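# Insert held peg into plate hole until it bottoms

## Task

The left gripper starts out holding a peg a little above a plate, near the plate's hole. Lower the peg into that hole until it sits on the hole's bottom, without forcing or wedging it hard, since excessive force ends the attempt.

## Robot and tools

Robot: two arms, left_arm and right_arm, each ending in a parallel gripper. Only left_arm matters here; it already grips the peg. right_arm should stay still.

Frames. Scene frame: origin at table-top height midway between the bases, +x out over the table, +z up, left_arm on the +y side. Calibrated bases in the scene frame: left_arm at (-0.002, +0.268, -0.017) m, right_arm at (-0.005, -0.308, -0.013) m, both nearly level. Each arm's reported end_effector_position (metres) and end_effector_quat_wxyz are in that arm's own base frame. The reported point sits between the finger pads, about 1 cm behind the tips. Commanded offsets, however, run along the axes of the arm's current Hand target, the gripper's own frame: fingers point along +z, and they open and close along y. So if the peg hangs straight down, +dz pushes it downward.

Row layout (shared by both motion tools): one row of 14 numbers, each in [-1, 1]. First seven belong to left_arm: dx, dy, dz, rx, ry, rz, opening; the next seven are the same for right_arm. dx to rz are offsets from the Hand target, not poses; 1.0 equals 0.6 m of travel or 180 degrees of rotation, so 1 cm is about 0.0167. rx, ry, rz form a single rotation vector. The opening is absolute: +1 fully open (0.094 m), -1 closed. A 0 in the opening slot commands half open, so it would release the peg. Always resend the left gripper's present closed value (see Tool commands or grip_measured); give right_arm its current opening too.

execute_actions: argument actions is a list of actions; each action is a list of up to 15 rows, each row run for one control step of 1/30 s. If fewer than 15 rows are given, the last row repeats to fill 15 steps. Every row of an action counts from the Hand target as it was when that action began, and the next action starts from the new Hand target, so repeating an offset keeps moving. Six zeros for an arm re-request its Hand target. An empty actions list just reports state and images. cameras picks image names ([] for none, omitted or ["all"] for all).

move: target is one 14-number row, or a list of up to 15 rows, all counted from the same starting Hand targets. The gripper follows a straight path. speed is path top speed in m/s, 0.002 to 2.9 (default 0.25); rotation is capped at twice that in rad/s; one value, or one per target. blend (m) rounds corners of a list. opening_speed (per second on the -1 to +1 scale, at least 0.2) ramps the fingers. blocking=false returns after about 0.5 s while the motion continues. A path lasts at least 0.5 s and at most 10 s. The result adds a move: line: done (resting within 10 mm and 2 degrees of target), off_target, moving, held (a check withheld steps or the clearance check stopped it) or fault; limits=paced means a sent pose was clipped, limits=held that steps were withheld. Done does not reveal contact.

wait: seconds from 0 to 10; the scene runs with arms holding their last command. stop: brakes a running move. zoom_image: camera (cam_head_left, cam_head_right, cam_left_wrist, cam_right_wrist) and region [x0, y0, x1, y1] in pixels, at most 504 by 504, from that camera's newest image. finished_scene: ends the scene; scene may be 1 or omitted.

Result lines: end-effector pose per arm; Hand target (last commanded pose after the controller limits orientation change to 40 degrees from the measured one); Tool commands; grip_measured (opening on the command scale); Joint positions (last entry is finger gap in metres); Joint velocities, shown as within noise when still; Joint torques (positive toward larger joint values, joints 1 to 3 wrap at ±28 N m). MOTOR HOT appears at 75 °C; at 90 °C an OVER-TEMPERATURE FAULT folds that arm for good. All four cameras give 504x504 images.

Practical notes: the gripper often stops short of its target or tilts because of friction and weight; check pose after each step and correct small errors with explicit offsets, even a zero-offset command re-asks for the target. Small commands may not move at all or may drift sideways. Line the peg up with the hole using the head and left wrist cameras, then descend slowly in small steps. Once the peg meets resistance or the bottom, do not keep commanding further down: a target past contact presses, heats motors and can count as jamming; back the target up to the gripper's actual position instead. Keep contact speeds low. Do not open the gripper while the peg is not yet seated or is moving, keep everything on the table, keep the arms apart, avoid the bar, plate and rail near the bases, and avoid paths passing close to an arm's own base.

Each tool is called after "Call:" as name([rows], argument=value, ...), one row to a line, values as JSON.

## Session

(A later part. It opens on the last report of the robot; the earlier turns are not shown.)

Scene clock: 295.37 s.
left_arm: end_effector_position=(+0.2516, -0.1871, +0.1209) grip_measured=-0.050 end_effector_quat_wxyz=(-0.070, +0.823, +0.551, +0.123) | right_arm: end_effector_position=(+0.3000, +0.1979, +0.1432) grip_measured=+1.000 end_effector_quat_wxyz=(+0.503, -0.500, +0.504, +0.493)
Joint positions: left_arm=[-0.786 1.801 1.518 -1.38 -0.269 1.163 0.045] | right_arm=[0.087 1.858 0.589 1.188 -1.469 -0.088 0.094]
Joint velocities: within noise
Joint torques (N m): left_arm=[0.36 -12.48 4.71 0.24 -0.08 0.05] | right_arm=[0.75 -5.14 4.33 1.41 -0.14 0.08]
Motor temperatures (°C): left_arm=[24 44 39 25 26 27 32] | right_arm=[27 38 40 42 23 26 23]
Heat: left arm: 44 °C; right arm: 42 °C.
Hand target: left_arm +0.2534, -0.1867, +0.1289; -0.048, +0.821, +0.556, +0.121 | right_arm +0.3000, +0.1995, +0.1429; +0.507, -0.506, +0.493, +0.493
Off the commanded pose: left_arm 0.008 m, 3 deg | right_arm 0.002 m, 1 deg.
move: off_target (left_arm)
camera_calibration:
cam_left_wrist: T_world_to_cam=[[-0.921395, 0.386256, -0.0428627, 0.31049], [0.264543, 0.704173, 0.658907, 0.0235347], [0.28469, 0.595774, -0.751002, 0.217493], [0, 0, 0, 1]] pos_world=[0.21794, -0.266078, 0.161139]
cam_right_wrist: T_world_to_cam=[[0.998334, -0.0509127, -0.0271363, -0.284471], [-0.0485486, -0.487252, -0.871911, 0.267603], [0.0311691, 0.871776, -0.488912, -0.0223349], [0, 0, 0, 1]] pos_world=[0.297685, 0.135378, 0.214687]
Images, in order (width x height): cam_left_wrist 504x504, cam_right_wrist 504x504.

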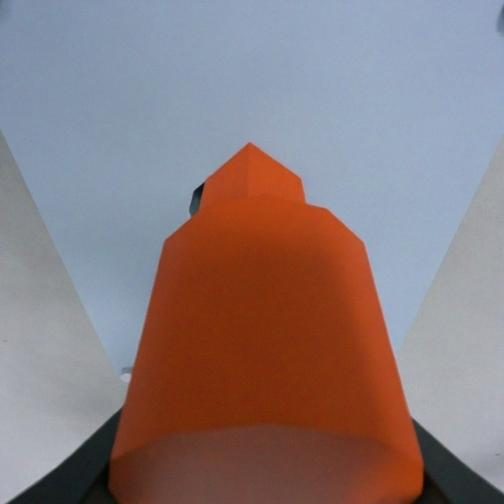

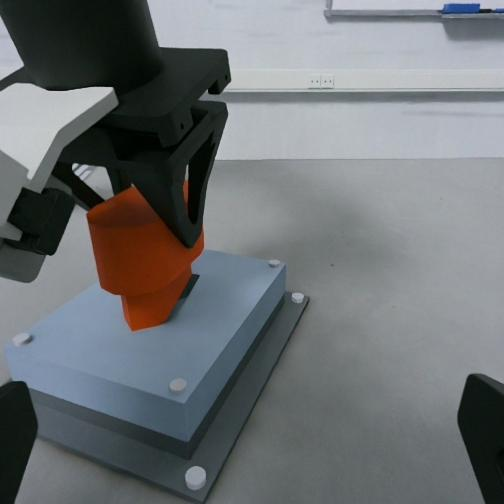

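Call:
move(target=[0.0102,-0.0007,-0.0018,-0.0046,-0.006,-0.0015,-1,0,0,0,0,0,0,1], speed=0.05, cameras=["cam_left_wrist","cam_right_wrist"])

Call:
zoom_image(camera="cam_left_wrist", region=[185, 110, 315, 240])

Call:
zoom_image(camera="cam_right_wrist", region=[120, 260, 210, 350])

Scene clock: 315.70 s.
left_arm: end_effector_position=(+0.2535, -0.1821, +0.1209) grip_measured=-0.050 end_effector_quat_wxyz=(-0.060, +0.821, +0.555, +0.118) | right_arm: end_effector_position=(+0.3000, +0.1979, +0.1432) grip_measured=+1.000 end_effector_quat_wxyz=(+0.503, -0.500, +0.504, +0.493)
Joint positions: left_arm=[-0.763 1.776 1.49 -1.354 -0.257 1.181 0.045] | right_arm=[0.087 1.858 0.589 1.188 -1.469 -0.087 0.094]
Joint velocities: within noise
Joint torques (N m): left_arm=[0.31 -12.85 5 0.24 -0.1 0.05] | right_arm=[0.75 -5.12 4.38 1.4 -0.14 0.06]
Motor temperatures (°C): left_arm=[24 51 40 25 26 27 32] | right_arm=[27 38 40 42 23 26 23]
Heat: left arm: 51 °C; right arm: 42 °C.
Hand target: left_arm +0.2550, -0.1811, +0.1315; -0.037, +0.821, +0.558, +0.118 | right_arm +0.3000, +0.1995, +0.1429; +0.507, -0.506, +0.494, +0.493
Off the commanded pose: left_arm 0.011 m, 3 deg | right_arm 0.002 m, 1 deg.
move: off_target (left_arm)
camera_calibration:
cam_left_wrist: T_world_to_cam=[[-0.924041, 0.378275, -0.0552837, 0.31108], [0.256887, 0.721491, 0.643008, 0.0265731], [0.283121, 0.579964, -0.763861, 0.21298], [0, 0, 0, 1]] pos_world=[0.220325, -0.260366, 0.162798]
cam_right_wrist: T_world_to_cam=[[0.998334, -0.0509127, -0.0271363, -0.284468], [-0.0485486, -0.487252, -0.871911, 0.267691], [0.0311691, 0.871776, -0.488912, -0.022286], [0, 0, 0, 1]] pos_world=[0.297685, 0.135378, 0.214787]
Images, in order (width x height): cam_left_wrist 504x504, cam_right_wrist 504x504.

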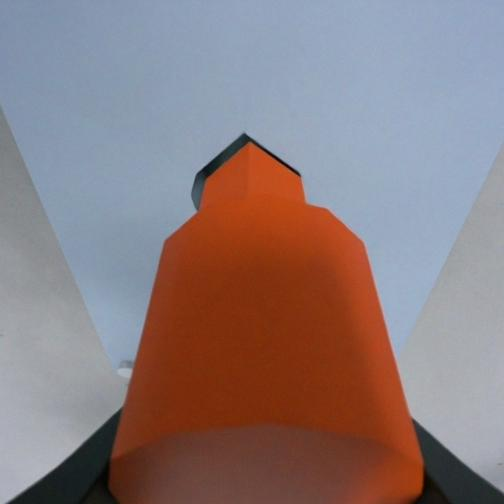

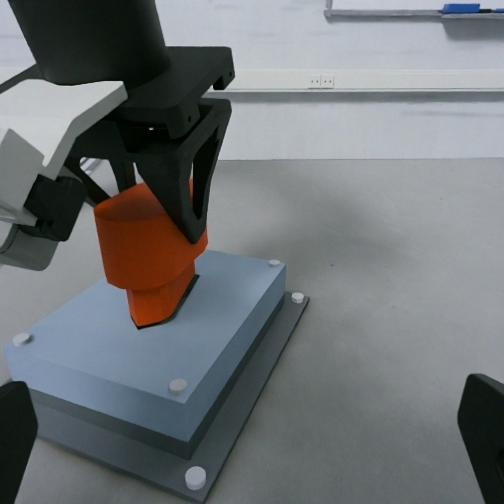

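Scaled by 3.877 from the camera's 504x504 image, which has a finer 720x720 frame.

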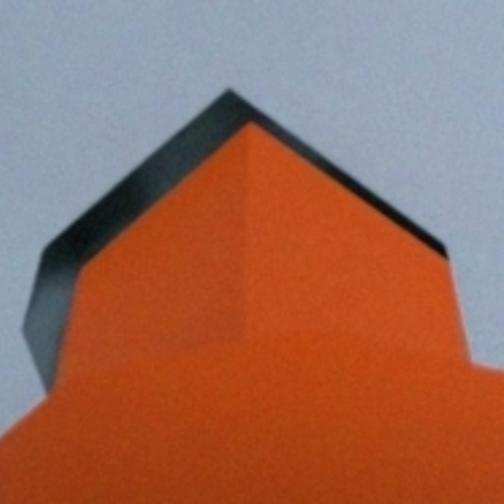

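Scaled by 5.600 from the camera's 504x504 image, which has a finer 720x720 frame.

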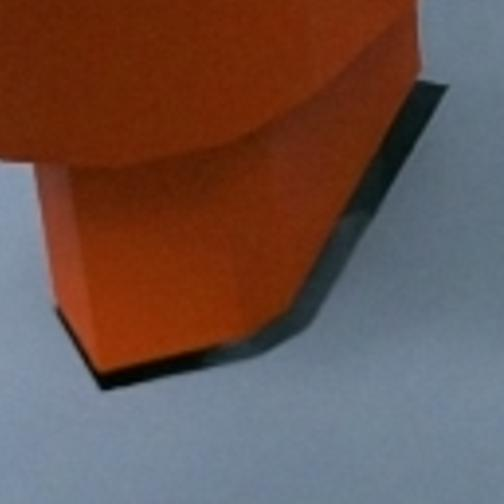

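Call:
move(target=[-0.0023,0.0027,0.0047,-0.0007,-0.0002,0.0027,-1,0,0,0,0,0,0,1], speed=0.05, cameras=["cam_left_wrist","cam_right_wrist"])

Call:
zoom_image(camera="cam_left_wrist", region=[185, 110, 315, 240])

Call:
zoom_image(camera="cam_right_wrist", region=[120, 260, 210, 350])

Scene clock: 338.13 s.
left_arm: end_effector_position=(+0.2547, -0.1833, +0.1194) grip_measured=-0.050 end_effector_quat_wxyz=(-0.057, +0.824, +0.552, +0.118) | right_arm: end_effector_position=(+0.3000, +0.1979, +0.1433) grip_measured=+1.000 end_effector_quat_wxyz=(+0.503, -0.500, +0.504, +0.493)
Joint positions: left_arm=[-0.763 1.776 1.485 -1.342 -0.256 1.19 0.045] | right_arm=[0.087 1.858 0.589 1.188 -1.469 -0.087 0.094]
Joint velocities: within noise
Joint torques (N m): left_arm=[0.31 -12.34 5.04 0.22 -0.1 0.08] | right_arm=[0.7 -5.09 4.38 1.4 -0.16 0.07]
Motor temperatures (°C): left_arm=[24 52 40 25 26 27 32] | right_arm=[27 38 40 42 23 26 23]
Heat: left arm: 52 °C; right arm: 42 °C.
Hand target: left_arm +0.2565, -0.1825, +0.1286; -0.036, +0.823, +0.554, +0.118 | right_arm +0.3000, +0.1995, +0.1429; +0.508, -0.506, +0.493, +0.493
Off the commanded pose: left_arm 0.009 m, 2 deg | right_arm 0.002 m, 1 deg.
move: done
camera_calibration:
cam_left_wrist: T_world_to_cam=[[-0.920491, 0.386205, -0.0595113, 0.313533], [0.261424, 0.721826, 0.640801, 0.0272114], [0.290437, 0.574294, -0.765397, 0.209522], [0, 0, 0, 1]] pos_world=[0.220638, -0.261057, 0.161589]
cam_right_wrist: T_world_to_cam=[[0.998342, -0.050958, -0.0267813, -0.28454], [-0.0482581, -0.487178, -0.871968, 0.267606], [0.0313865, 0.871815, -0.488829, -0.0223738], [0, 0, 0, 1]] pos_world=[0.297685, 0.135378, 0.214787]
Images, in order (width x height): cam_left_wrist 504x504, cam_right_wrist 504x504.

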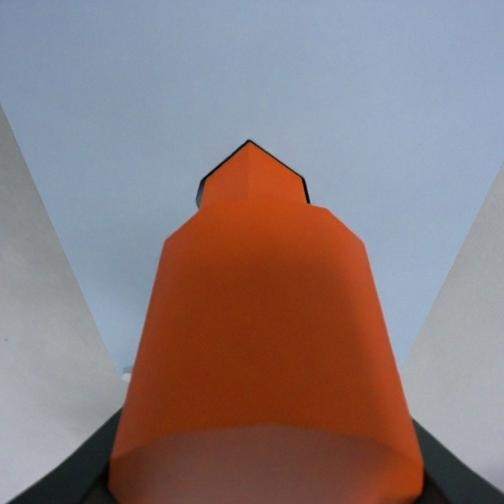

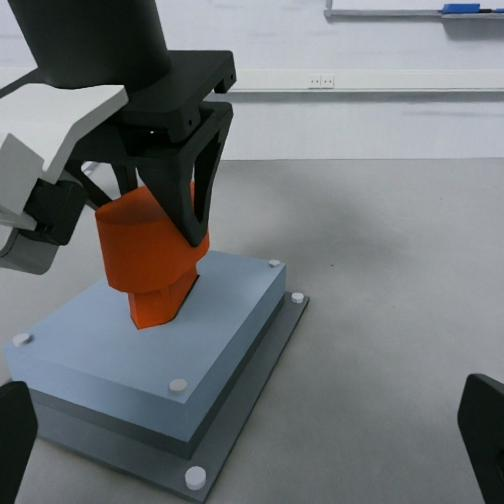

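Scaled by 3.877 from the camera's 504x504 image, which has a finer 720x720 frame.

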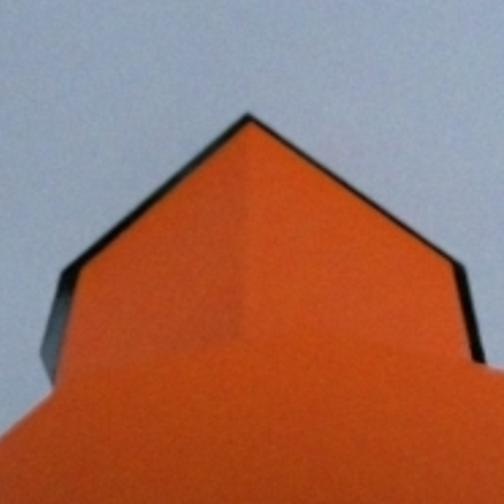

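Scaled by 5.600 from the camera's 504x504 image, which has a finer 720x720 frame.

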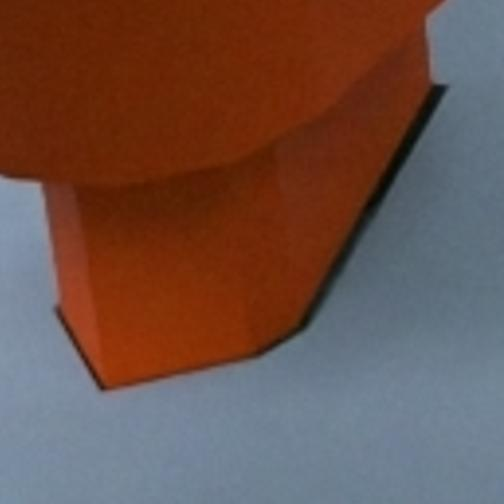

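Call:
move(target=[-0.0012,-0.0003,0.0083,0.002,0.0021,0.0006,-1,0,0,0,0,0,0,1], speed=0.03, cameras=["cam_left_wrist","cam_right_wrist"])

Call:
zoom_image(camera="cam_left_wrist", region=[185, 110, 315, 240])

Call:
zoom_image(camera="cam_right_wrist", region=[120, 260, 210, 350])

Scene clock: 351.60 s.
left_arm: end_effector_position=(+0.2546, -0.1832, +0.1167) grip_measured=-0.050 end_effector_quat_wxyz=(-0.057, +0.824, +0.552, +0.118) | right_arm: end_effector_position=(+0.3000, +0.1979, +0.1433) grip_measured=+1.000 end_effector_quat_wxyz=(+0.503, -0.500, +0.504, +0.493)
Joint positions: left_arm=[-0.763 1.776 1.474 -1.331 -0.256 1.19 0.045] | right_arm=[0.087 1.858 0.589 1.189 -1.469 -0.087 0.094]
Joint velocities: within noise
Joint torques (N m): left_arm=[0.28 -11.55 5.01 0.2 -0.13 0.08] | right_arm=[0.76 -5.09 4.36 1.39 -0.15 0.07]
Motor temperatures (°C): left_arm=[24 52 40 25 26 27 32] | right_arm=[27 38 40 42 23 26 23]
Heat: left arm: 52 °C; right arm: 42 °C.
Hand target: left_arm +0.2568, -0.1820, +0.1235; -0.041, +0.823, +0.554, +0.119 | right_arm +0.3000, +0.1995, +0.1429; +0.507, -0.506, +0.493, +0.493
Off the commanded pose: left_arm 0.007 m, 2 deg | right_arm 0.002 m, 1 deg.
move: done
camera_calibration:
cam_left_wrist: T_world_to_cam=[[-0.920236, 0.386839, -0.0593404, 0.313325], [0.262007, 0.72158, 0.640839, 0.028696], [0.29072, 0.574176, -0.765378, 0.20733], [0, 0, 0, 1]] pos_world=[0.220539, -0.260956, 0.158889]
cam_right_wrist: T_world_to_cam=[[0.998342, -0.0509592, -0.0267839, -0.284539], [-0.0482609, -0.487178, -0.871968, 0.267607], [0.0313863, 0.871815, -0.488829, -0.0223738], [0, 0, 0, 1]] pos_world=[0.297685, 0.135378, 0.214787]
Images, in order (width x height): cam_left_wrist 504x504, cam_right_wrist 504x504.

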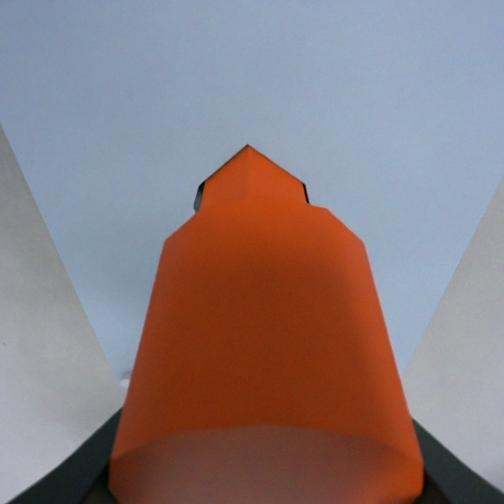

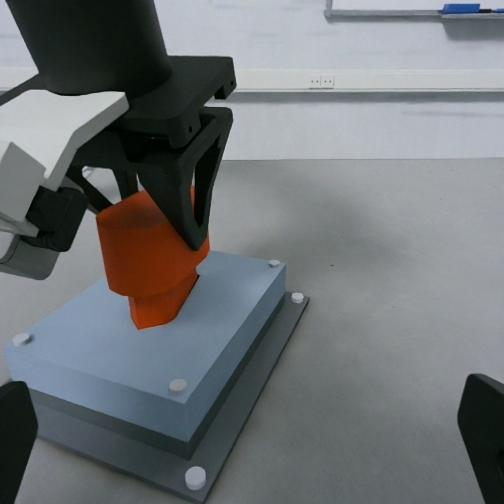

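Scaled by 3.877 from the camera's 504x504 image, which has a finer 720x720 frame.

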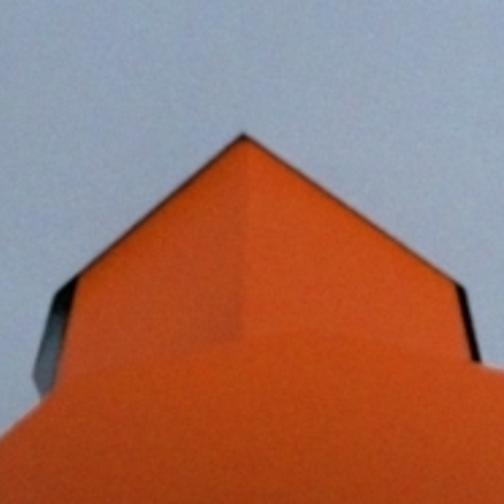

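Scaled by 5.600 from the camera's 504x504 image, which has a finer 720x720 frame.

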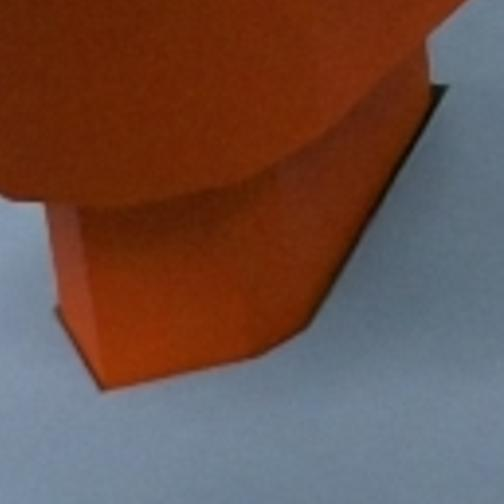

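Call:
move(target=[0.0003,0.0003,0.0103,0.001,0.001,0.0003,-1,0,0,0,0,0,0,1], speed=0.03, cameras=["cam_left_wrist","cam_right_wrist"])

Call:
zoom_image(camera="cam_left_wrist", region=[185, 110, 315, 240])

Call:
zoom_image(camera="cam_right_wrist", region=[120, 260, 210, 350])

Scene clock: 357.80 s.
left_arm: end_effector_position=(+0.2552, -0.1822, +0.1120) grip_measured=-0.050 end_effector_quat_wxyz=(-0.057, +0.824, +0.552, +0.118) | right_arm: end_effector_position=(+0.3000, +0.1979, +0.1433) grip_measured=+1.000 end_effector_quat_wxyz=(+0.503, -0.500, +0.504, +0.493)
Joint positions: left_arm=[-0.759 1.776 1.455 -1.311 -0.256 1.194 0.045] | right_arm=[0.087 1.858 0.589 1.189 -1.469 -0.087 0.094]
Joint velocities: within noise
Joint torques (N m): left_arm=[0.34 -11.12 5.03 0.24 -0.15 0.09] | right_arm=[0.77 -5.09 4.41 1.41 -0.15 0.09]
Motor temperatures (°C): left_arm=[24 52 40 25 26 27 32] | right_arm=[27 38 40 42 23 26 23]
Heat: left arm: 52 °C; right arm: 42 °C.
Hand target: left_arm +0.2579, -0.1807, +0.1176; -0.043, +0.823, +0.553, +0.119 | right_arm +0.3000, +0.1995, +0.1429; +0.507, -0.506, +0.493, +0.493
Off the commanded pose: left_arm 0.006 m, 2 deg | right_arm 0.002 m, 1 deg.
move: done
camera_calibration:
cam_left_wrist: T_world_to_cam=[[-0.92041, 0.386393, -0.059544, 0.313256], [0.261621, 0.721916, 0.640619, 0.0310103], [0.290516, 0.574054, -0.765547, 0.202994], [0, 0, 0, 1]] pos_world=[0.221238, -0.259957, 0.154188]
cam_right_wrist: T_world_to_cam=[[0.998342, -0.0509592, -0.0267839, -0.284539], [-0.0482609, -0.487178, -0.871968, 0.267607], [0.0313863, 0.871815, -0.488829, -0.0223738], [0, 0, 0, 1]] pos_world=[0.297685, 0.135378, 0.214787]
Images, in order (width x height): cam_left_wrist 504x504, cam_right_wrist 504x504.

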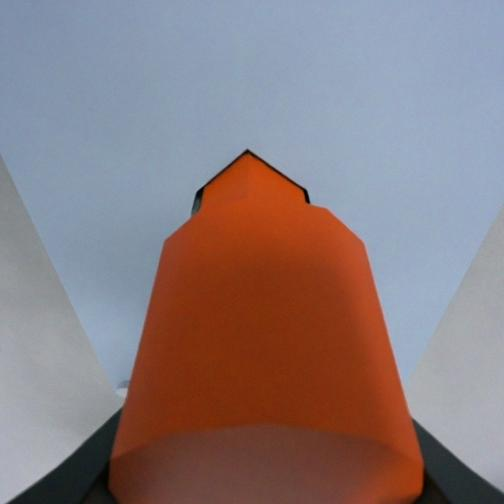

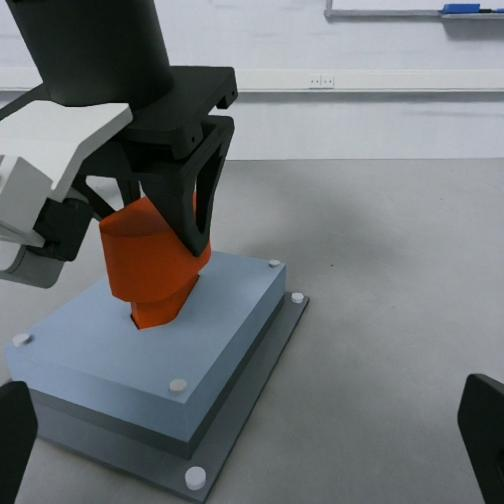

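Scaled by 3.877 from the camera's 504x504 image, which has a finer 720x720 frame.

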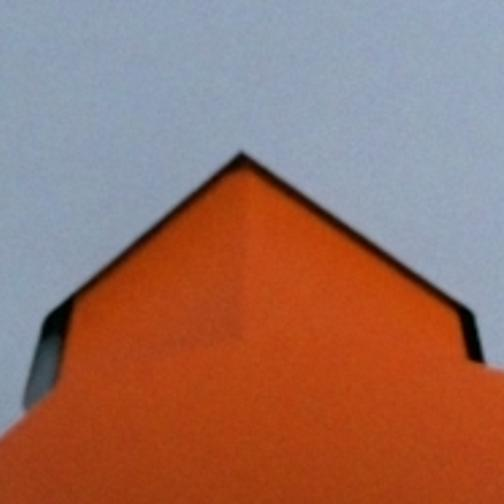

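Scaled by 5.600 from the camera's 504x504 image, which has a finer 720x720 frame.

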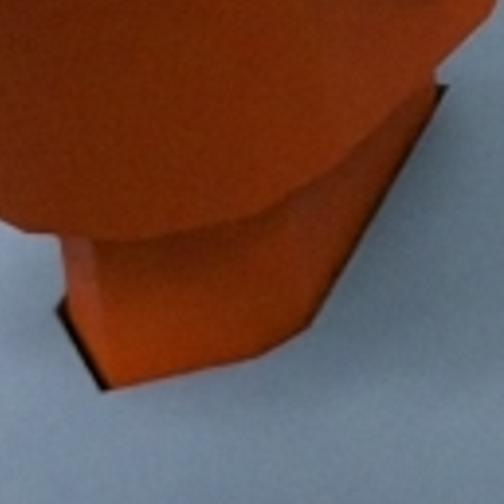

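Call:
move(target=[-0.0024,0.0002,0.011,0,0,0,-1,0,0,0,0,0,0,1], speed=0.03, cameras=["cam_left_wrist","cam_right_wrist"])

Call:
zoom_image(camera="cam_left_wrist", region=[185, 110, 315, 240])

Call:
zoom_image(camera="cam_right_wrist", region=[120, 260, 210, 350])

Scene clock: 362.80 s.
left_arm: end_effector_position=(+0.2555, -0.1825, +0.1063) grip_measured=-0.050 end_effector_quat_wxyz=(-0.055, +0.824, +0.551, +0.119) | right_arm: end_effector_position=(+0.3000, +0.1979, +0.1433) grip_measured=+1.000 end_effector_quat_wxyz=(+0.503, -0.500, +0.504, +0.493)
Joint positions: left_arm=[-0.759 1.776 1.433 -1.285 -0.256 1.196 0.045] | right_arm=[0.087 1.858 0.589 1.189 -1.469 -0.087 0.094]
Joint velocities: within noise
Joint torques (N m): left_arm=[0.43 -10.8 5.03 0.28 -0.15 0.09] | right_arm=[0.72 -5.07 4.37 1.41 -0.15 0.06]
Motor temperatures (°C): left_arm=[24 52 40 25 26 27 32] | right_arm=[27 38 40 42 23 26 23]
Heat: left arm: 52 °C; right arm: 42 °C.
Hand target: left_arm +0.2585, -0.1808, +0.1109; -0.043, +0.823, +0.553, +0.119 | right_arm +0.3000, +0.1995, +0.1429; +0.507, -0.506, +0.493, +0.493
Off the commanded pose: left_arm 0.006 m, 1 deg | right_arm 0.002 m, 1 deg.
move: done
camera_calibration:
cam_left_wrist: T_world_to_cam=[[-0.919575, 0.3879, -0.0625787, 0.313619], [0.261437, 0.722948, 0.639529, 0.035142], [0.293314, 0.571734, -0.766216, 0.197635], [0, 0, 0, 1]] pos_world=[0.221239, -0.260054, 0.148583]
cam_right_wrist: T_world_to_cam=[[0.998342, -0.0509568, -0.0267859, -0.284537], [-0.0482586, -0.487099, -0.872012, 0.267692], [0.0313876, 0.871859, -0.488751, -0.022348], [0, 0, 0, 1]] pos_world=[0.297685, 0.135378, 0.214887]
Images, in order (width x height): cam_left_wrist 504x504, cam_right_wrist 504x504.

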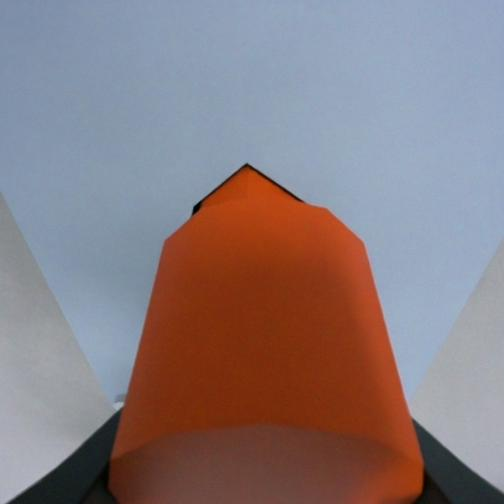

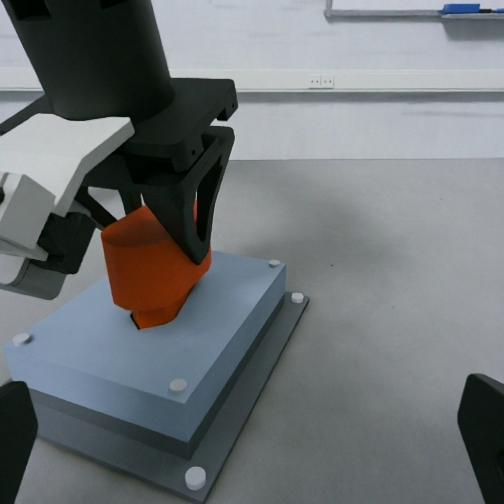

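Scaled by 3.877 from the camera's 504x504 image, which has a finer 720x720 frame.

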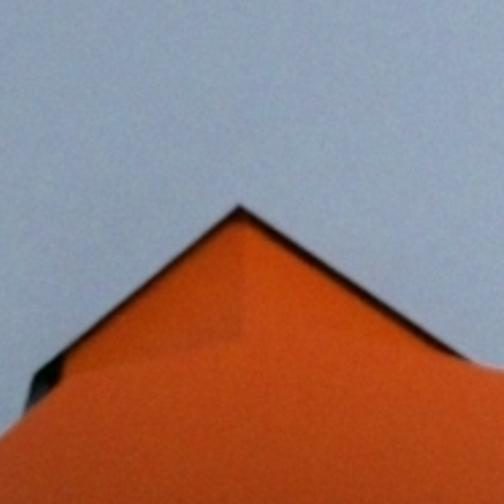

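Scaled by 5.600 from the camera's 504x504 image, which has a finer 720x720 frame.

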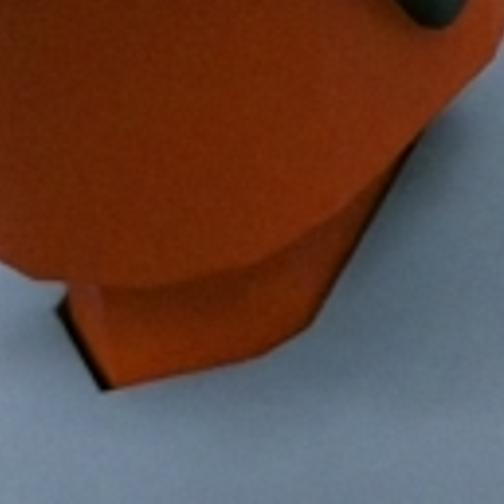

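Call:
move(target=[-0.0018,-0.0004,0.011,0,0,0,-1,0,0,0,0,0,0,1], speed=0.03, cameras=["cam_left_wrist","cam_right_wrist"])

Call:
zoom_image(camera="cam_right_wrist", region=[90, 230, 230, 370])

Scene clock: 365.90 s.
left_arm: end_effector_position=(+0.2556, -0.1826, +0.1003) grip_measured=-0.050 end_effector_quat_wxyz=(-0.054, +0.824, +0.551, +0.119) | right_arm: end_effector_position=(+0.3000, +0.1979, +0.1433) grip_measured=+1.000 end_effector_quat_wxyz=(+0.503, -0.500, +0.504, +0.493)
Joint positions: left_arm=[-0.759 1.776 1.409 -1.258 -0.256 1.197 0.045] | right_arm=[0.087 1.858 0.589 1.189 -1.469 -0.087 0.094]
Joint velocities: within noise
Joint torques (N m): left_arm=[0.57 -10.58 4.98 0.25 -0.15 0.1] | right_arm=[0.77 -5.04 4.36 1.4 -0.14 0.07]
Motor temperatures (°C): left_arm=[24 52 40 25 26 27 32] | right_arm=[27 38 40 42 23 26 23]
Heat: left arm: 52 °C; right arm: 42 °C.
Hand target: left_arm +0.2589, -0.1803, +0.1042; -0.043, +0.823, +0.553, +0.119 | right_arm +0.3000, +0.1995, +0.1429; +0.507, -0.506, +0.493, +0.493
Off the commanded pose: left_arm 0.006 m, 1 deg | right_arm 0.002 m, 1 deg.
move: done
camera_calibration:
cam_left_wrist: T_world_to_cam=[[-0.91887, 0.389094, -0.0654437, 0.313721], [0.261083, 0.723961, 0.638526, 0.0394275], [0.295825, 0.569636, -0.766813, 0.192123], [0, 0, 0, 1]] pos_world=[0.22114, -0.260051, 0.142678]
cam_right_wrist: T_world_to_cam=[[0.998342, -0.0509568, -0.0267859, -0.284537], [-0.0482586, -0.487099, -0.872012, 0.267692], [0.0313876, 0.871859, -0.488751, -0.022348], [0, 0, 0, 1]] pos_world=[0.297685, 0.135378, 0.214887]
Images, in order (width x height): cam_left_wrist 504x504, cam_right_wrist 504x504.

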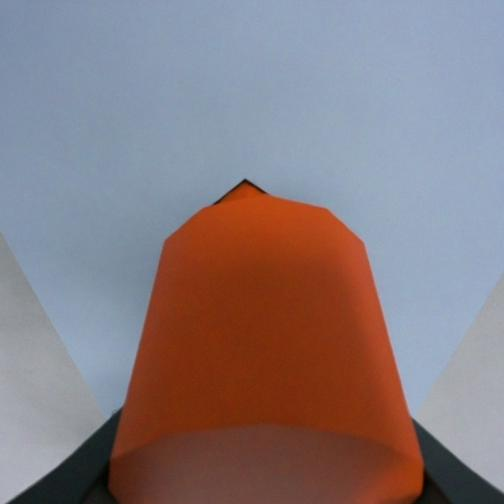

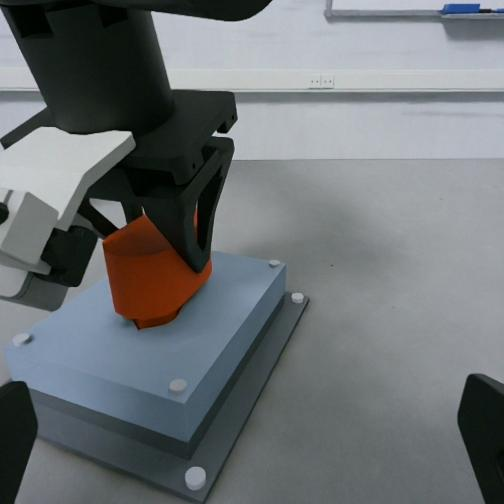

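Scaled by 3.600 from the camera's 504x504 image, which has a finer 720x720 frame.

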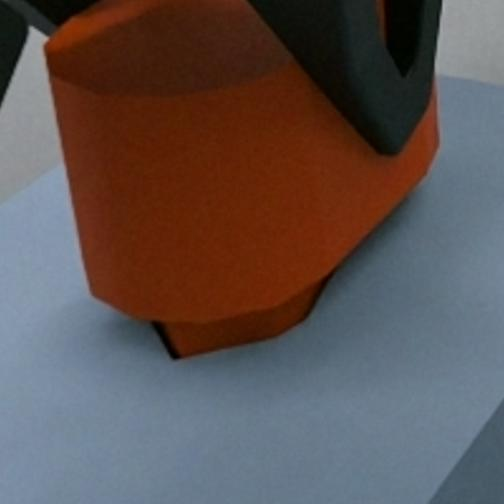

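Call:
move(target=[-0.0025,-0.0008,0.010,0,0,0,-1,0,0,0,0,0,0,1], speed=0.03, cameras=["cam_left_wrist","cam_right_wrist"])

Call:
zoom_image(camera="cam_right_wrist", region=[90, 230, 230, 370])

Scene clock: 368.80 s.
left_arm: end_effector_position=(+0.2557, -0.1824, +0.0985) grip_measured=-0.049 end_effector_quat_wxyz=(-0.053, +0.824, +0.551, +0.119) | right_arm: end_effector_position=(+0.3000, +0.1979, +0.1433) grip_measured=+1.000 end_effector_quat_wxyz=(+0.503, -0.500, +0.504, +0.493)
Joint positions: left_arm=[-0.759 1.776 1.402 -1.25 -0.256 1.198 0.045] | right_arm=[0.087 1.858 0.589 1.189 -1.469 -0.087 0.094]
Joint velocities: within noise
Joint torques (N m): left_arm=[0.5 -10.29 3.78 0.45 -0.15 0.09] | right_arm=[0.79 -5.07 4.4 1.4 -0.15 0.06]
Motor temperatures (°C): left_arm=[24 52 40 25 26 27 32] | right_arm=[27 38 40 42 23 26 23]
Heat: left arm: 52 °C; right arm: 42 °C.
Hand target: left_arm +0.2588, -0.1803, +0.0980; -0.043, +0.823, +0.553, +0.119 | right_arm +0.3000, +0.1995, +0.1429; +0.507, -0.506, +0.494, +0.493
Off the commanded pose: left_arm 0.004 m, 1 deg | right_arm 0.002 m, 1 deg.
move: done
camera_calibration:
cam_left_wrist: T_world_to_cam=[[-0.919022, 0.388662, -0.0658826, 0.313599], [0.260669, 0.72453, 0.63805, 0.0407134], [0.295719, 0.569208, -0.767171, 0.190561], [0, 0, 0, 1]] pos_world=[0.22124, -0.259851, 0.140876]
cam_right_wrist: T_world_to_cam=[[0.998342, -0.0509568, -0.0267859, -0.284537], [-0.0482586, -0.487099, -0.872012, 0.267692], [0.0313876, 0.871859, -0.488751, -0.022348], [0, 0, 0, 1]] pos_world=[0.297685, 0.135378, 0.214887]
Images, in order (width x height): cam_left_wrist 504x504, cam_right_wrist 504x504.

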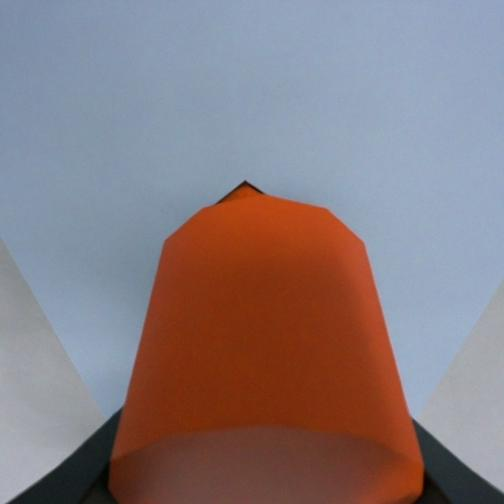

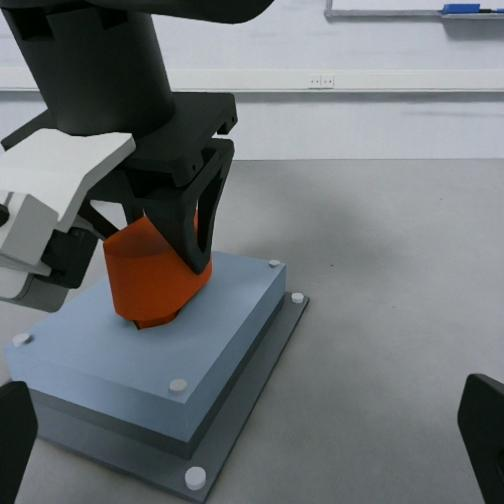

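Scaled by 3.600 from the camera's 504x504 image, which has a finer 720x720 frame.

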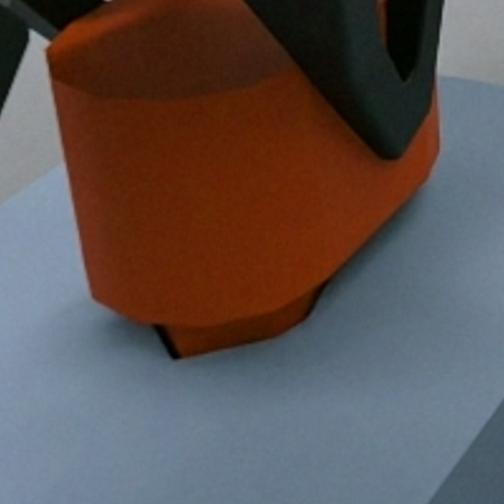

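Call:
move(target=[-0.0012,-0.0004,0.005,0,0,0,-1,0,0,0,0,0,0,1], speed=0.03, cameras=["cam_left_wrist","cam_right_wrist"])

Call:
zoom_image(camera="cam_right_wrist", region=[90, 230, 230, 370])

Scene clock: 373.23 s.
left_arm: end_effector_position=(+0.2556, -0.1823, +0.0983) grip_measured=-0.049 end_effector_quat_wxyz=(-0.050, +0.825, +0.551, +0.119) | right_arm: end_effector_position=(+0.3000, +0.1979, +0.1433) grip_measured=+1.000 end_effector_quat_wxyz=(+0.503, -0.500, +0.504, +0.493)
Joint positions: left_arm=[-0.759 1.769 1.394 -1.241 -0.256 1.2 0.045] | right_arm=[0.087 1.858 0.589 1.189 -1.469 -0.087 0.094]
Joint velocities: within noise
Joint torques (N m): left_arm=[0.51 -9.51 3.6 0.51 -0.15 0.06] | right_arm=[0.81 -5.08 4.34 1.4 -0.15 0.07]
Motor temperatures (°C): left_arm=[24 51 39 25 26 27 33] | right_arm=[27 38 40 42 23 26 23]
Heat: left arm: 51 °C; right arm: 42 °C.
Hand target: left_arm +0.2587, -0.1802, +0.0949; -0.043, +0.823, +0.553, +0.119 | right_arm +0.3000, +0.1995, +0.1429; +0.507, -0.506, +0.494, +0.493
Off the commanded pose: left_arm 0.005 m, 1 deg | right_arm 0.002 m, 1 deg.
move: done
camera_calibration:
cam_left_wrist: T_world_to_cam=[[-0.917968, 0.39016, -0.0714855, 0.313928], [0.259345, 0.726729, 0.636086, 0.0416968], [0.300126, 0.565367, -0.7683, 0.18866], [0, 0, 0, 1]] pos_world=[0.22074, -0.259446, 0.140866]
cam_right_wrist: T_world_to_cam=[[0.998342, -0.0509568, -0.0267859, -0.284537], [-0.0482586, -0.487099, -0.872012, 0.267692], [0.0313876, 0.871859, -0.488751, -0.022348], [0, 0, 0, 1]] pos_world=[0.297685, 0.135378, 0.214887]
Images, in order (width x height): cam_left_wrist 504x504, cam_right_wrist 504x504.

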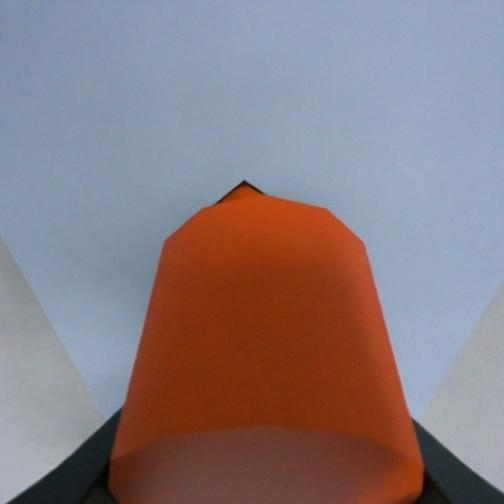

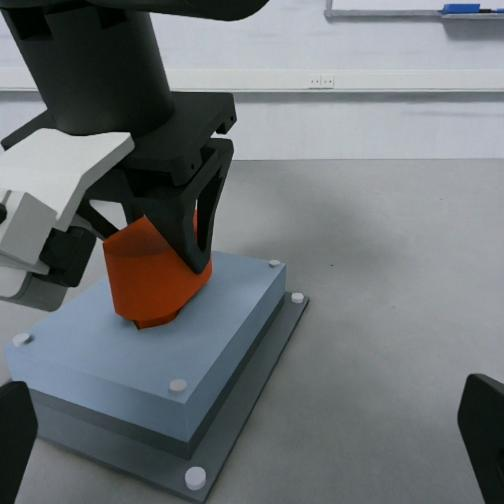

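Scaled by 3.600 from the camera's 504x504 image, which has a finer 720x720 frame.

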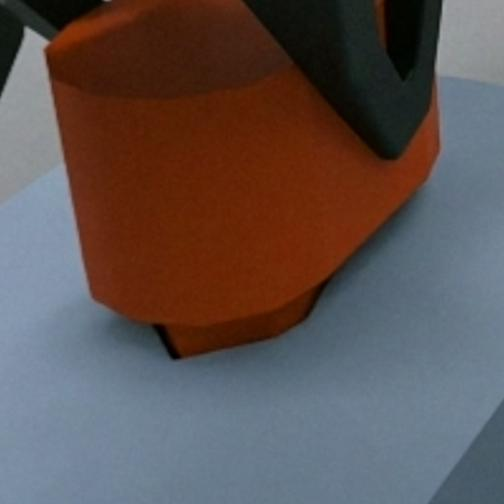

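Call:
move(target=[0.0015,0.0005,-0.006,0,0,0,-1,0,0,0,0,0,0,1], speed=0.03, cameras=[])

Call:
move(target=[0,0,0,0,0,0,0.35,0,0,0,0,0,0,1], opening_speed=0.4, cameras=["cam_left_wrist","cam_right_wrist"])

Call:
zoom_image(camera="cam_right_wrist", region=[90, 200, 260, 370])

Scene clock: 379.23 s.
left_arm: end_effector_position=(+0.2556, -0.1823, +0.0983) grip_measured=-0.049 end_effector_quat_wxyz=(-0.050, +0.825, +0.550, +0.119) | right_arm: end_effector_position=(+0.3000, +0.1979, +0.1433) grip_measured=+1.000 end_effector_quat_wxyz=(+0.503, -0.500, +0.504, +0.493)
Joint positions: left_arm=[-0.759 1.769 1.394 -1.241 -0.256 1.2 0.045] | right_arm=[0.087 1.858 0.589 1.189 -1.469 -0.087 0.094]
Joint velocities: within noise
Joint torques (N m): left_arm=[0.51 -9.68 4.67 0.34 -0.15 0.06] | right_arm=[0.81 -5.07 4.44 1.41 -0.15 0.07]
Motor temperatures (°C): left_arm=[24 50 39 25 26 27 33] | right_arm=[27 38 40 42 23 26 23]
Heat: left arm: 50 °C; right arm: 42 °C.
Hand target: left_arm +0.2589, -0.1803, +0.0986; -0.043, +0.823, +0.553, +0.119 | right_arm +0.3000, +0.1995, +0.1429; +0.507, -0.506, +0.494, +0.493
Off the commanded pose: left_arm 0.004 m, 1 deg | right_arm 0.002 m, 1 deg.
move: done
No camera images: "cameras" was empty.

Scene clock: 382.83 s.
left_arm: end_effector_position=(+0.2564, -0.1819, +0.0980) grip_measured=+0.348 end_effector_quat_wxyz=(-0.049, +0.824, +0.552, +0.120) | right_arm: end_effector_position=(+0.3000, +0.1979, +0.1433) grip_measured=+1.000 end_effector_quat_wxyz=(+0.503, -0.500, +0.504, +0.493)
Joint positions: left_arm=[-0.756 1.769 1.392 -1.238 -0.256 1.2 0.063] | right_arm=[0.087 1.858 0.589 1.189 -1.469 -0.087 0.094]
Joint velocities: within noise
Joint torques (N m): left_arm=[0.32 -9.69 4.77 0.31 -0.15 0.06] | right_arm=[0.76 -5.09 4.36 1.4 -0.15 0.08]
Motor temperatures (°C): left_arm=[24 50 39 25 26 27 32] | right_arm=[27 38 40 42 23 26 23]
Heat: left arm: 50 °C; right arm: 42 °C.
Hand target: left_arm +0.2589, -0.1802, +0.0986; -0.043, +0.823, +0.553, +0.119 | right_arm +0.3000, +0.1995, +0.1429; +0.507, -0.506, +0.493, +0.493
Off the commanded pose: left_arm 0.003 m, 1 deg | right_arm 0.002 m, 1 deg.
move: done
camera_calibration:
cam_left_wrist: T_world_to_cam=[[-0.918638, 0.388215, -0.073438, 0.314629], [0.256925, 0.728167, 0.635423, 0.0423528], [0.300156, 0.564855, -0.768664, 0.187948], [0, 0, 0, 1]] pos_world=[0.221736, -0.259147, 0.140662]
cam_right_wrist: T_world_to_cam=[[0.998342, -0.0509568, -0.0267859, -0.284537], [-0.0482586, -0.487099, -0.872012, 0.267692], [0.0313876, 0.871859, -0.488751, -0.022348], [0, 0, 0, 1]] pos_world=[0.297685, 0.135378, 0.214887]
Images, in order (width x height): cam_left_wrist 504x504, cam_right_wrist 504x504.

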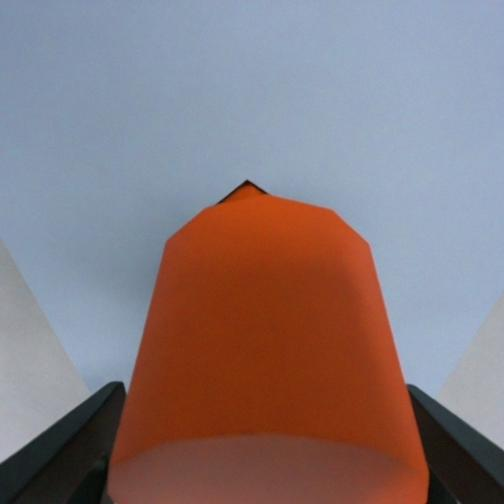

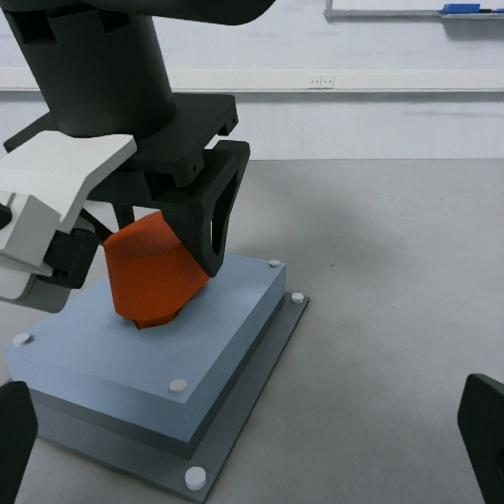

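Scaled by 2.965 from the camera's 504x504 image, which has a finer 720x720 frame.

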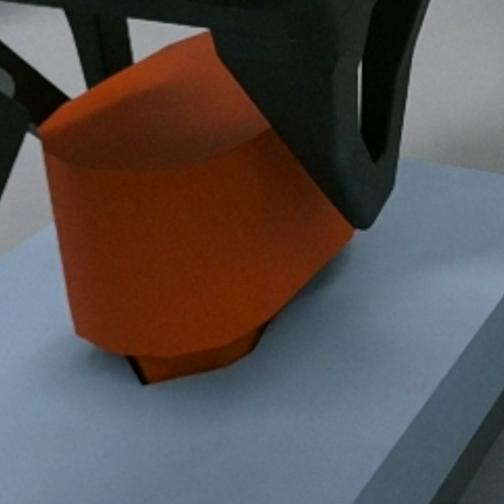

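Call:
move([
  [0,0,-0.02,0,0,0,0.45,0,0,0,0,0,0,1],
  [0,0,-0.13,0,0,0,0.45,0,0,0,0,0,0,1],
], speed=[0.05,0.15])

Call:
zoom_image(camera="cam_right_wrist", region=[90, 200, 260, 370])

Scene clock: 386.87 s.
left_arm: end_effector_position=(+0.2487, -0.1946, +0.1714) grip_measured=+0.448 end_effector_quat_wxyz=(-0.041, +0.825, +0.550, +0.122) | right_arm: end_effector_position=(+0.3000, +0.1979, +0.1433) grip_measured=+1.000 end_effector_quat_wxyz=(+0.503, -0.500, +0.504, +0.493)
Joint positions: left_arm=[-0.802 1.772 1.689 -1.526 -0.256 1.158 0.068] | right_arm=[0.087 1.858 0.589 1.189 -1.469 -0.087 0.094]
Joint velocities: within noise
Joint torques (N m): left_arm=[-0.81 -8.14 7.15 -0.03 -0.13 -0.12] | right_arm=[0.73 -5.05 4.34 1.4 -0.14 0.08]
Motor temperatures (°C): left_arm=[24 49 39 25 26 27 32] | right_arm=[27 38 40 42 23 26 23]
Heat: left arm: 49 °C; right arm: 42 °C.
Hand target: left_arm +0.2472, -0.1961, +0.1742; -0.043, +0.823, +0.553, +0.119 | right_arm +0.3000, +0.1995, +0.1429; +0.507, -0.506, +0.493, +0.493
Off the commanded pose: left_arm 0.003 m, 1 deg | right_arm 0.002 m, 1 deg.
move: done
camera_calibration:
cam_left_wrist: T_world_to_cam=[[-0.915717, 0.391849, -0.0889731, 0.320487], [0.252464, 0.733322, 0.63127, 0.00971762], [0.312608, 0.555602, -0.770443, 0.24915], [0, 0, 0, 1]] pos_world=[0.213135, -0.271137, 0.214336]
cam_right_wrist: T_world_to_cam=[[0.998342, -0.0509568, -0.0267859, -0.284537], [-0.0482586, -0.487099, -0.872012, 0.267692], [0.0313876, 0.871859, -0.488751, -0.022348], [0, 0, 0, 1]] pos_world=[0.297685, 0.135378, 0.214887]

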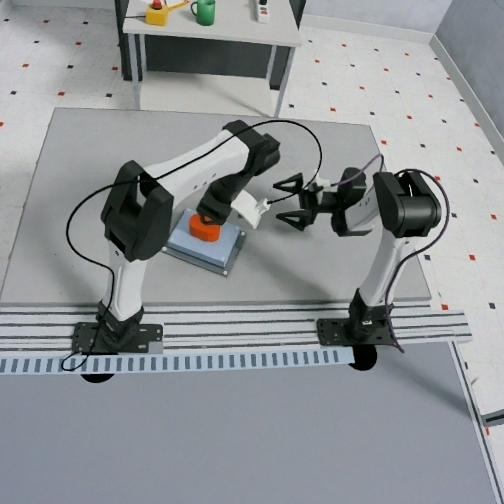

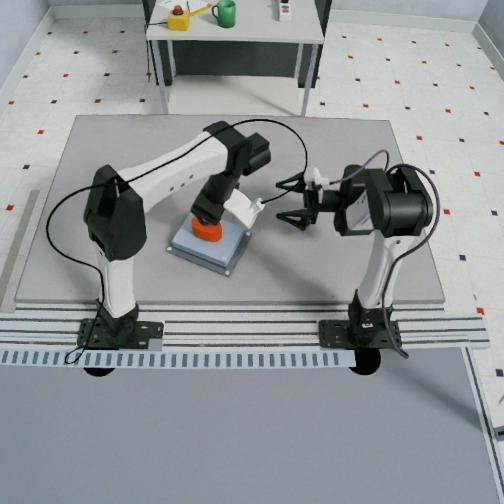

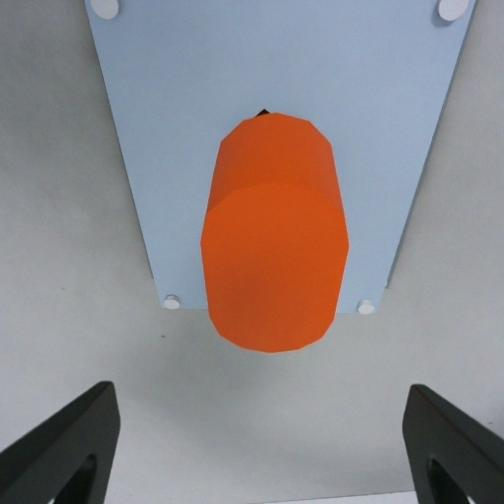

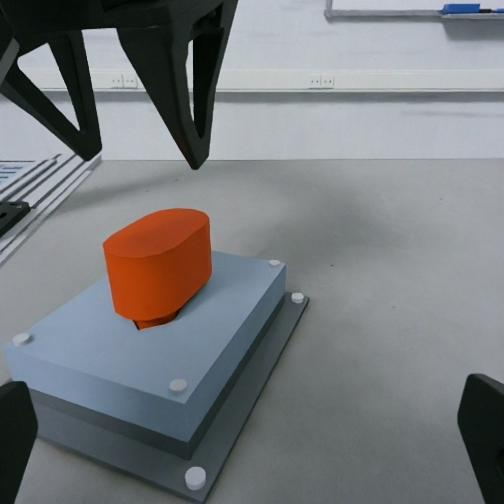

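Scaled by 2.965 from the camera's 504x504 image, which has a finer 720x720 frame.

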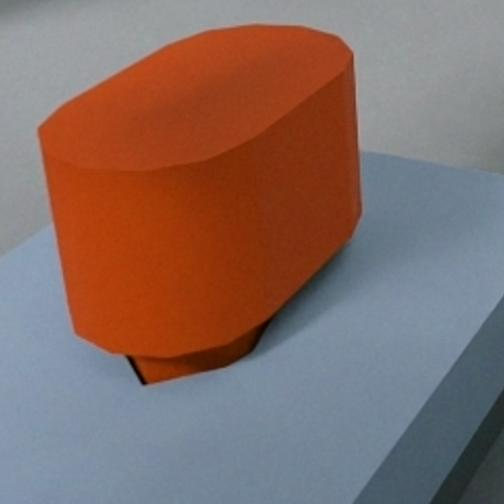

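Call:
finished_scene()

The scene is finished: the task was done.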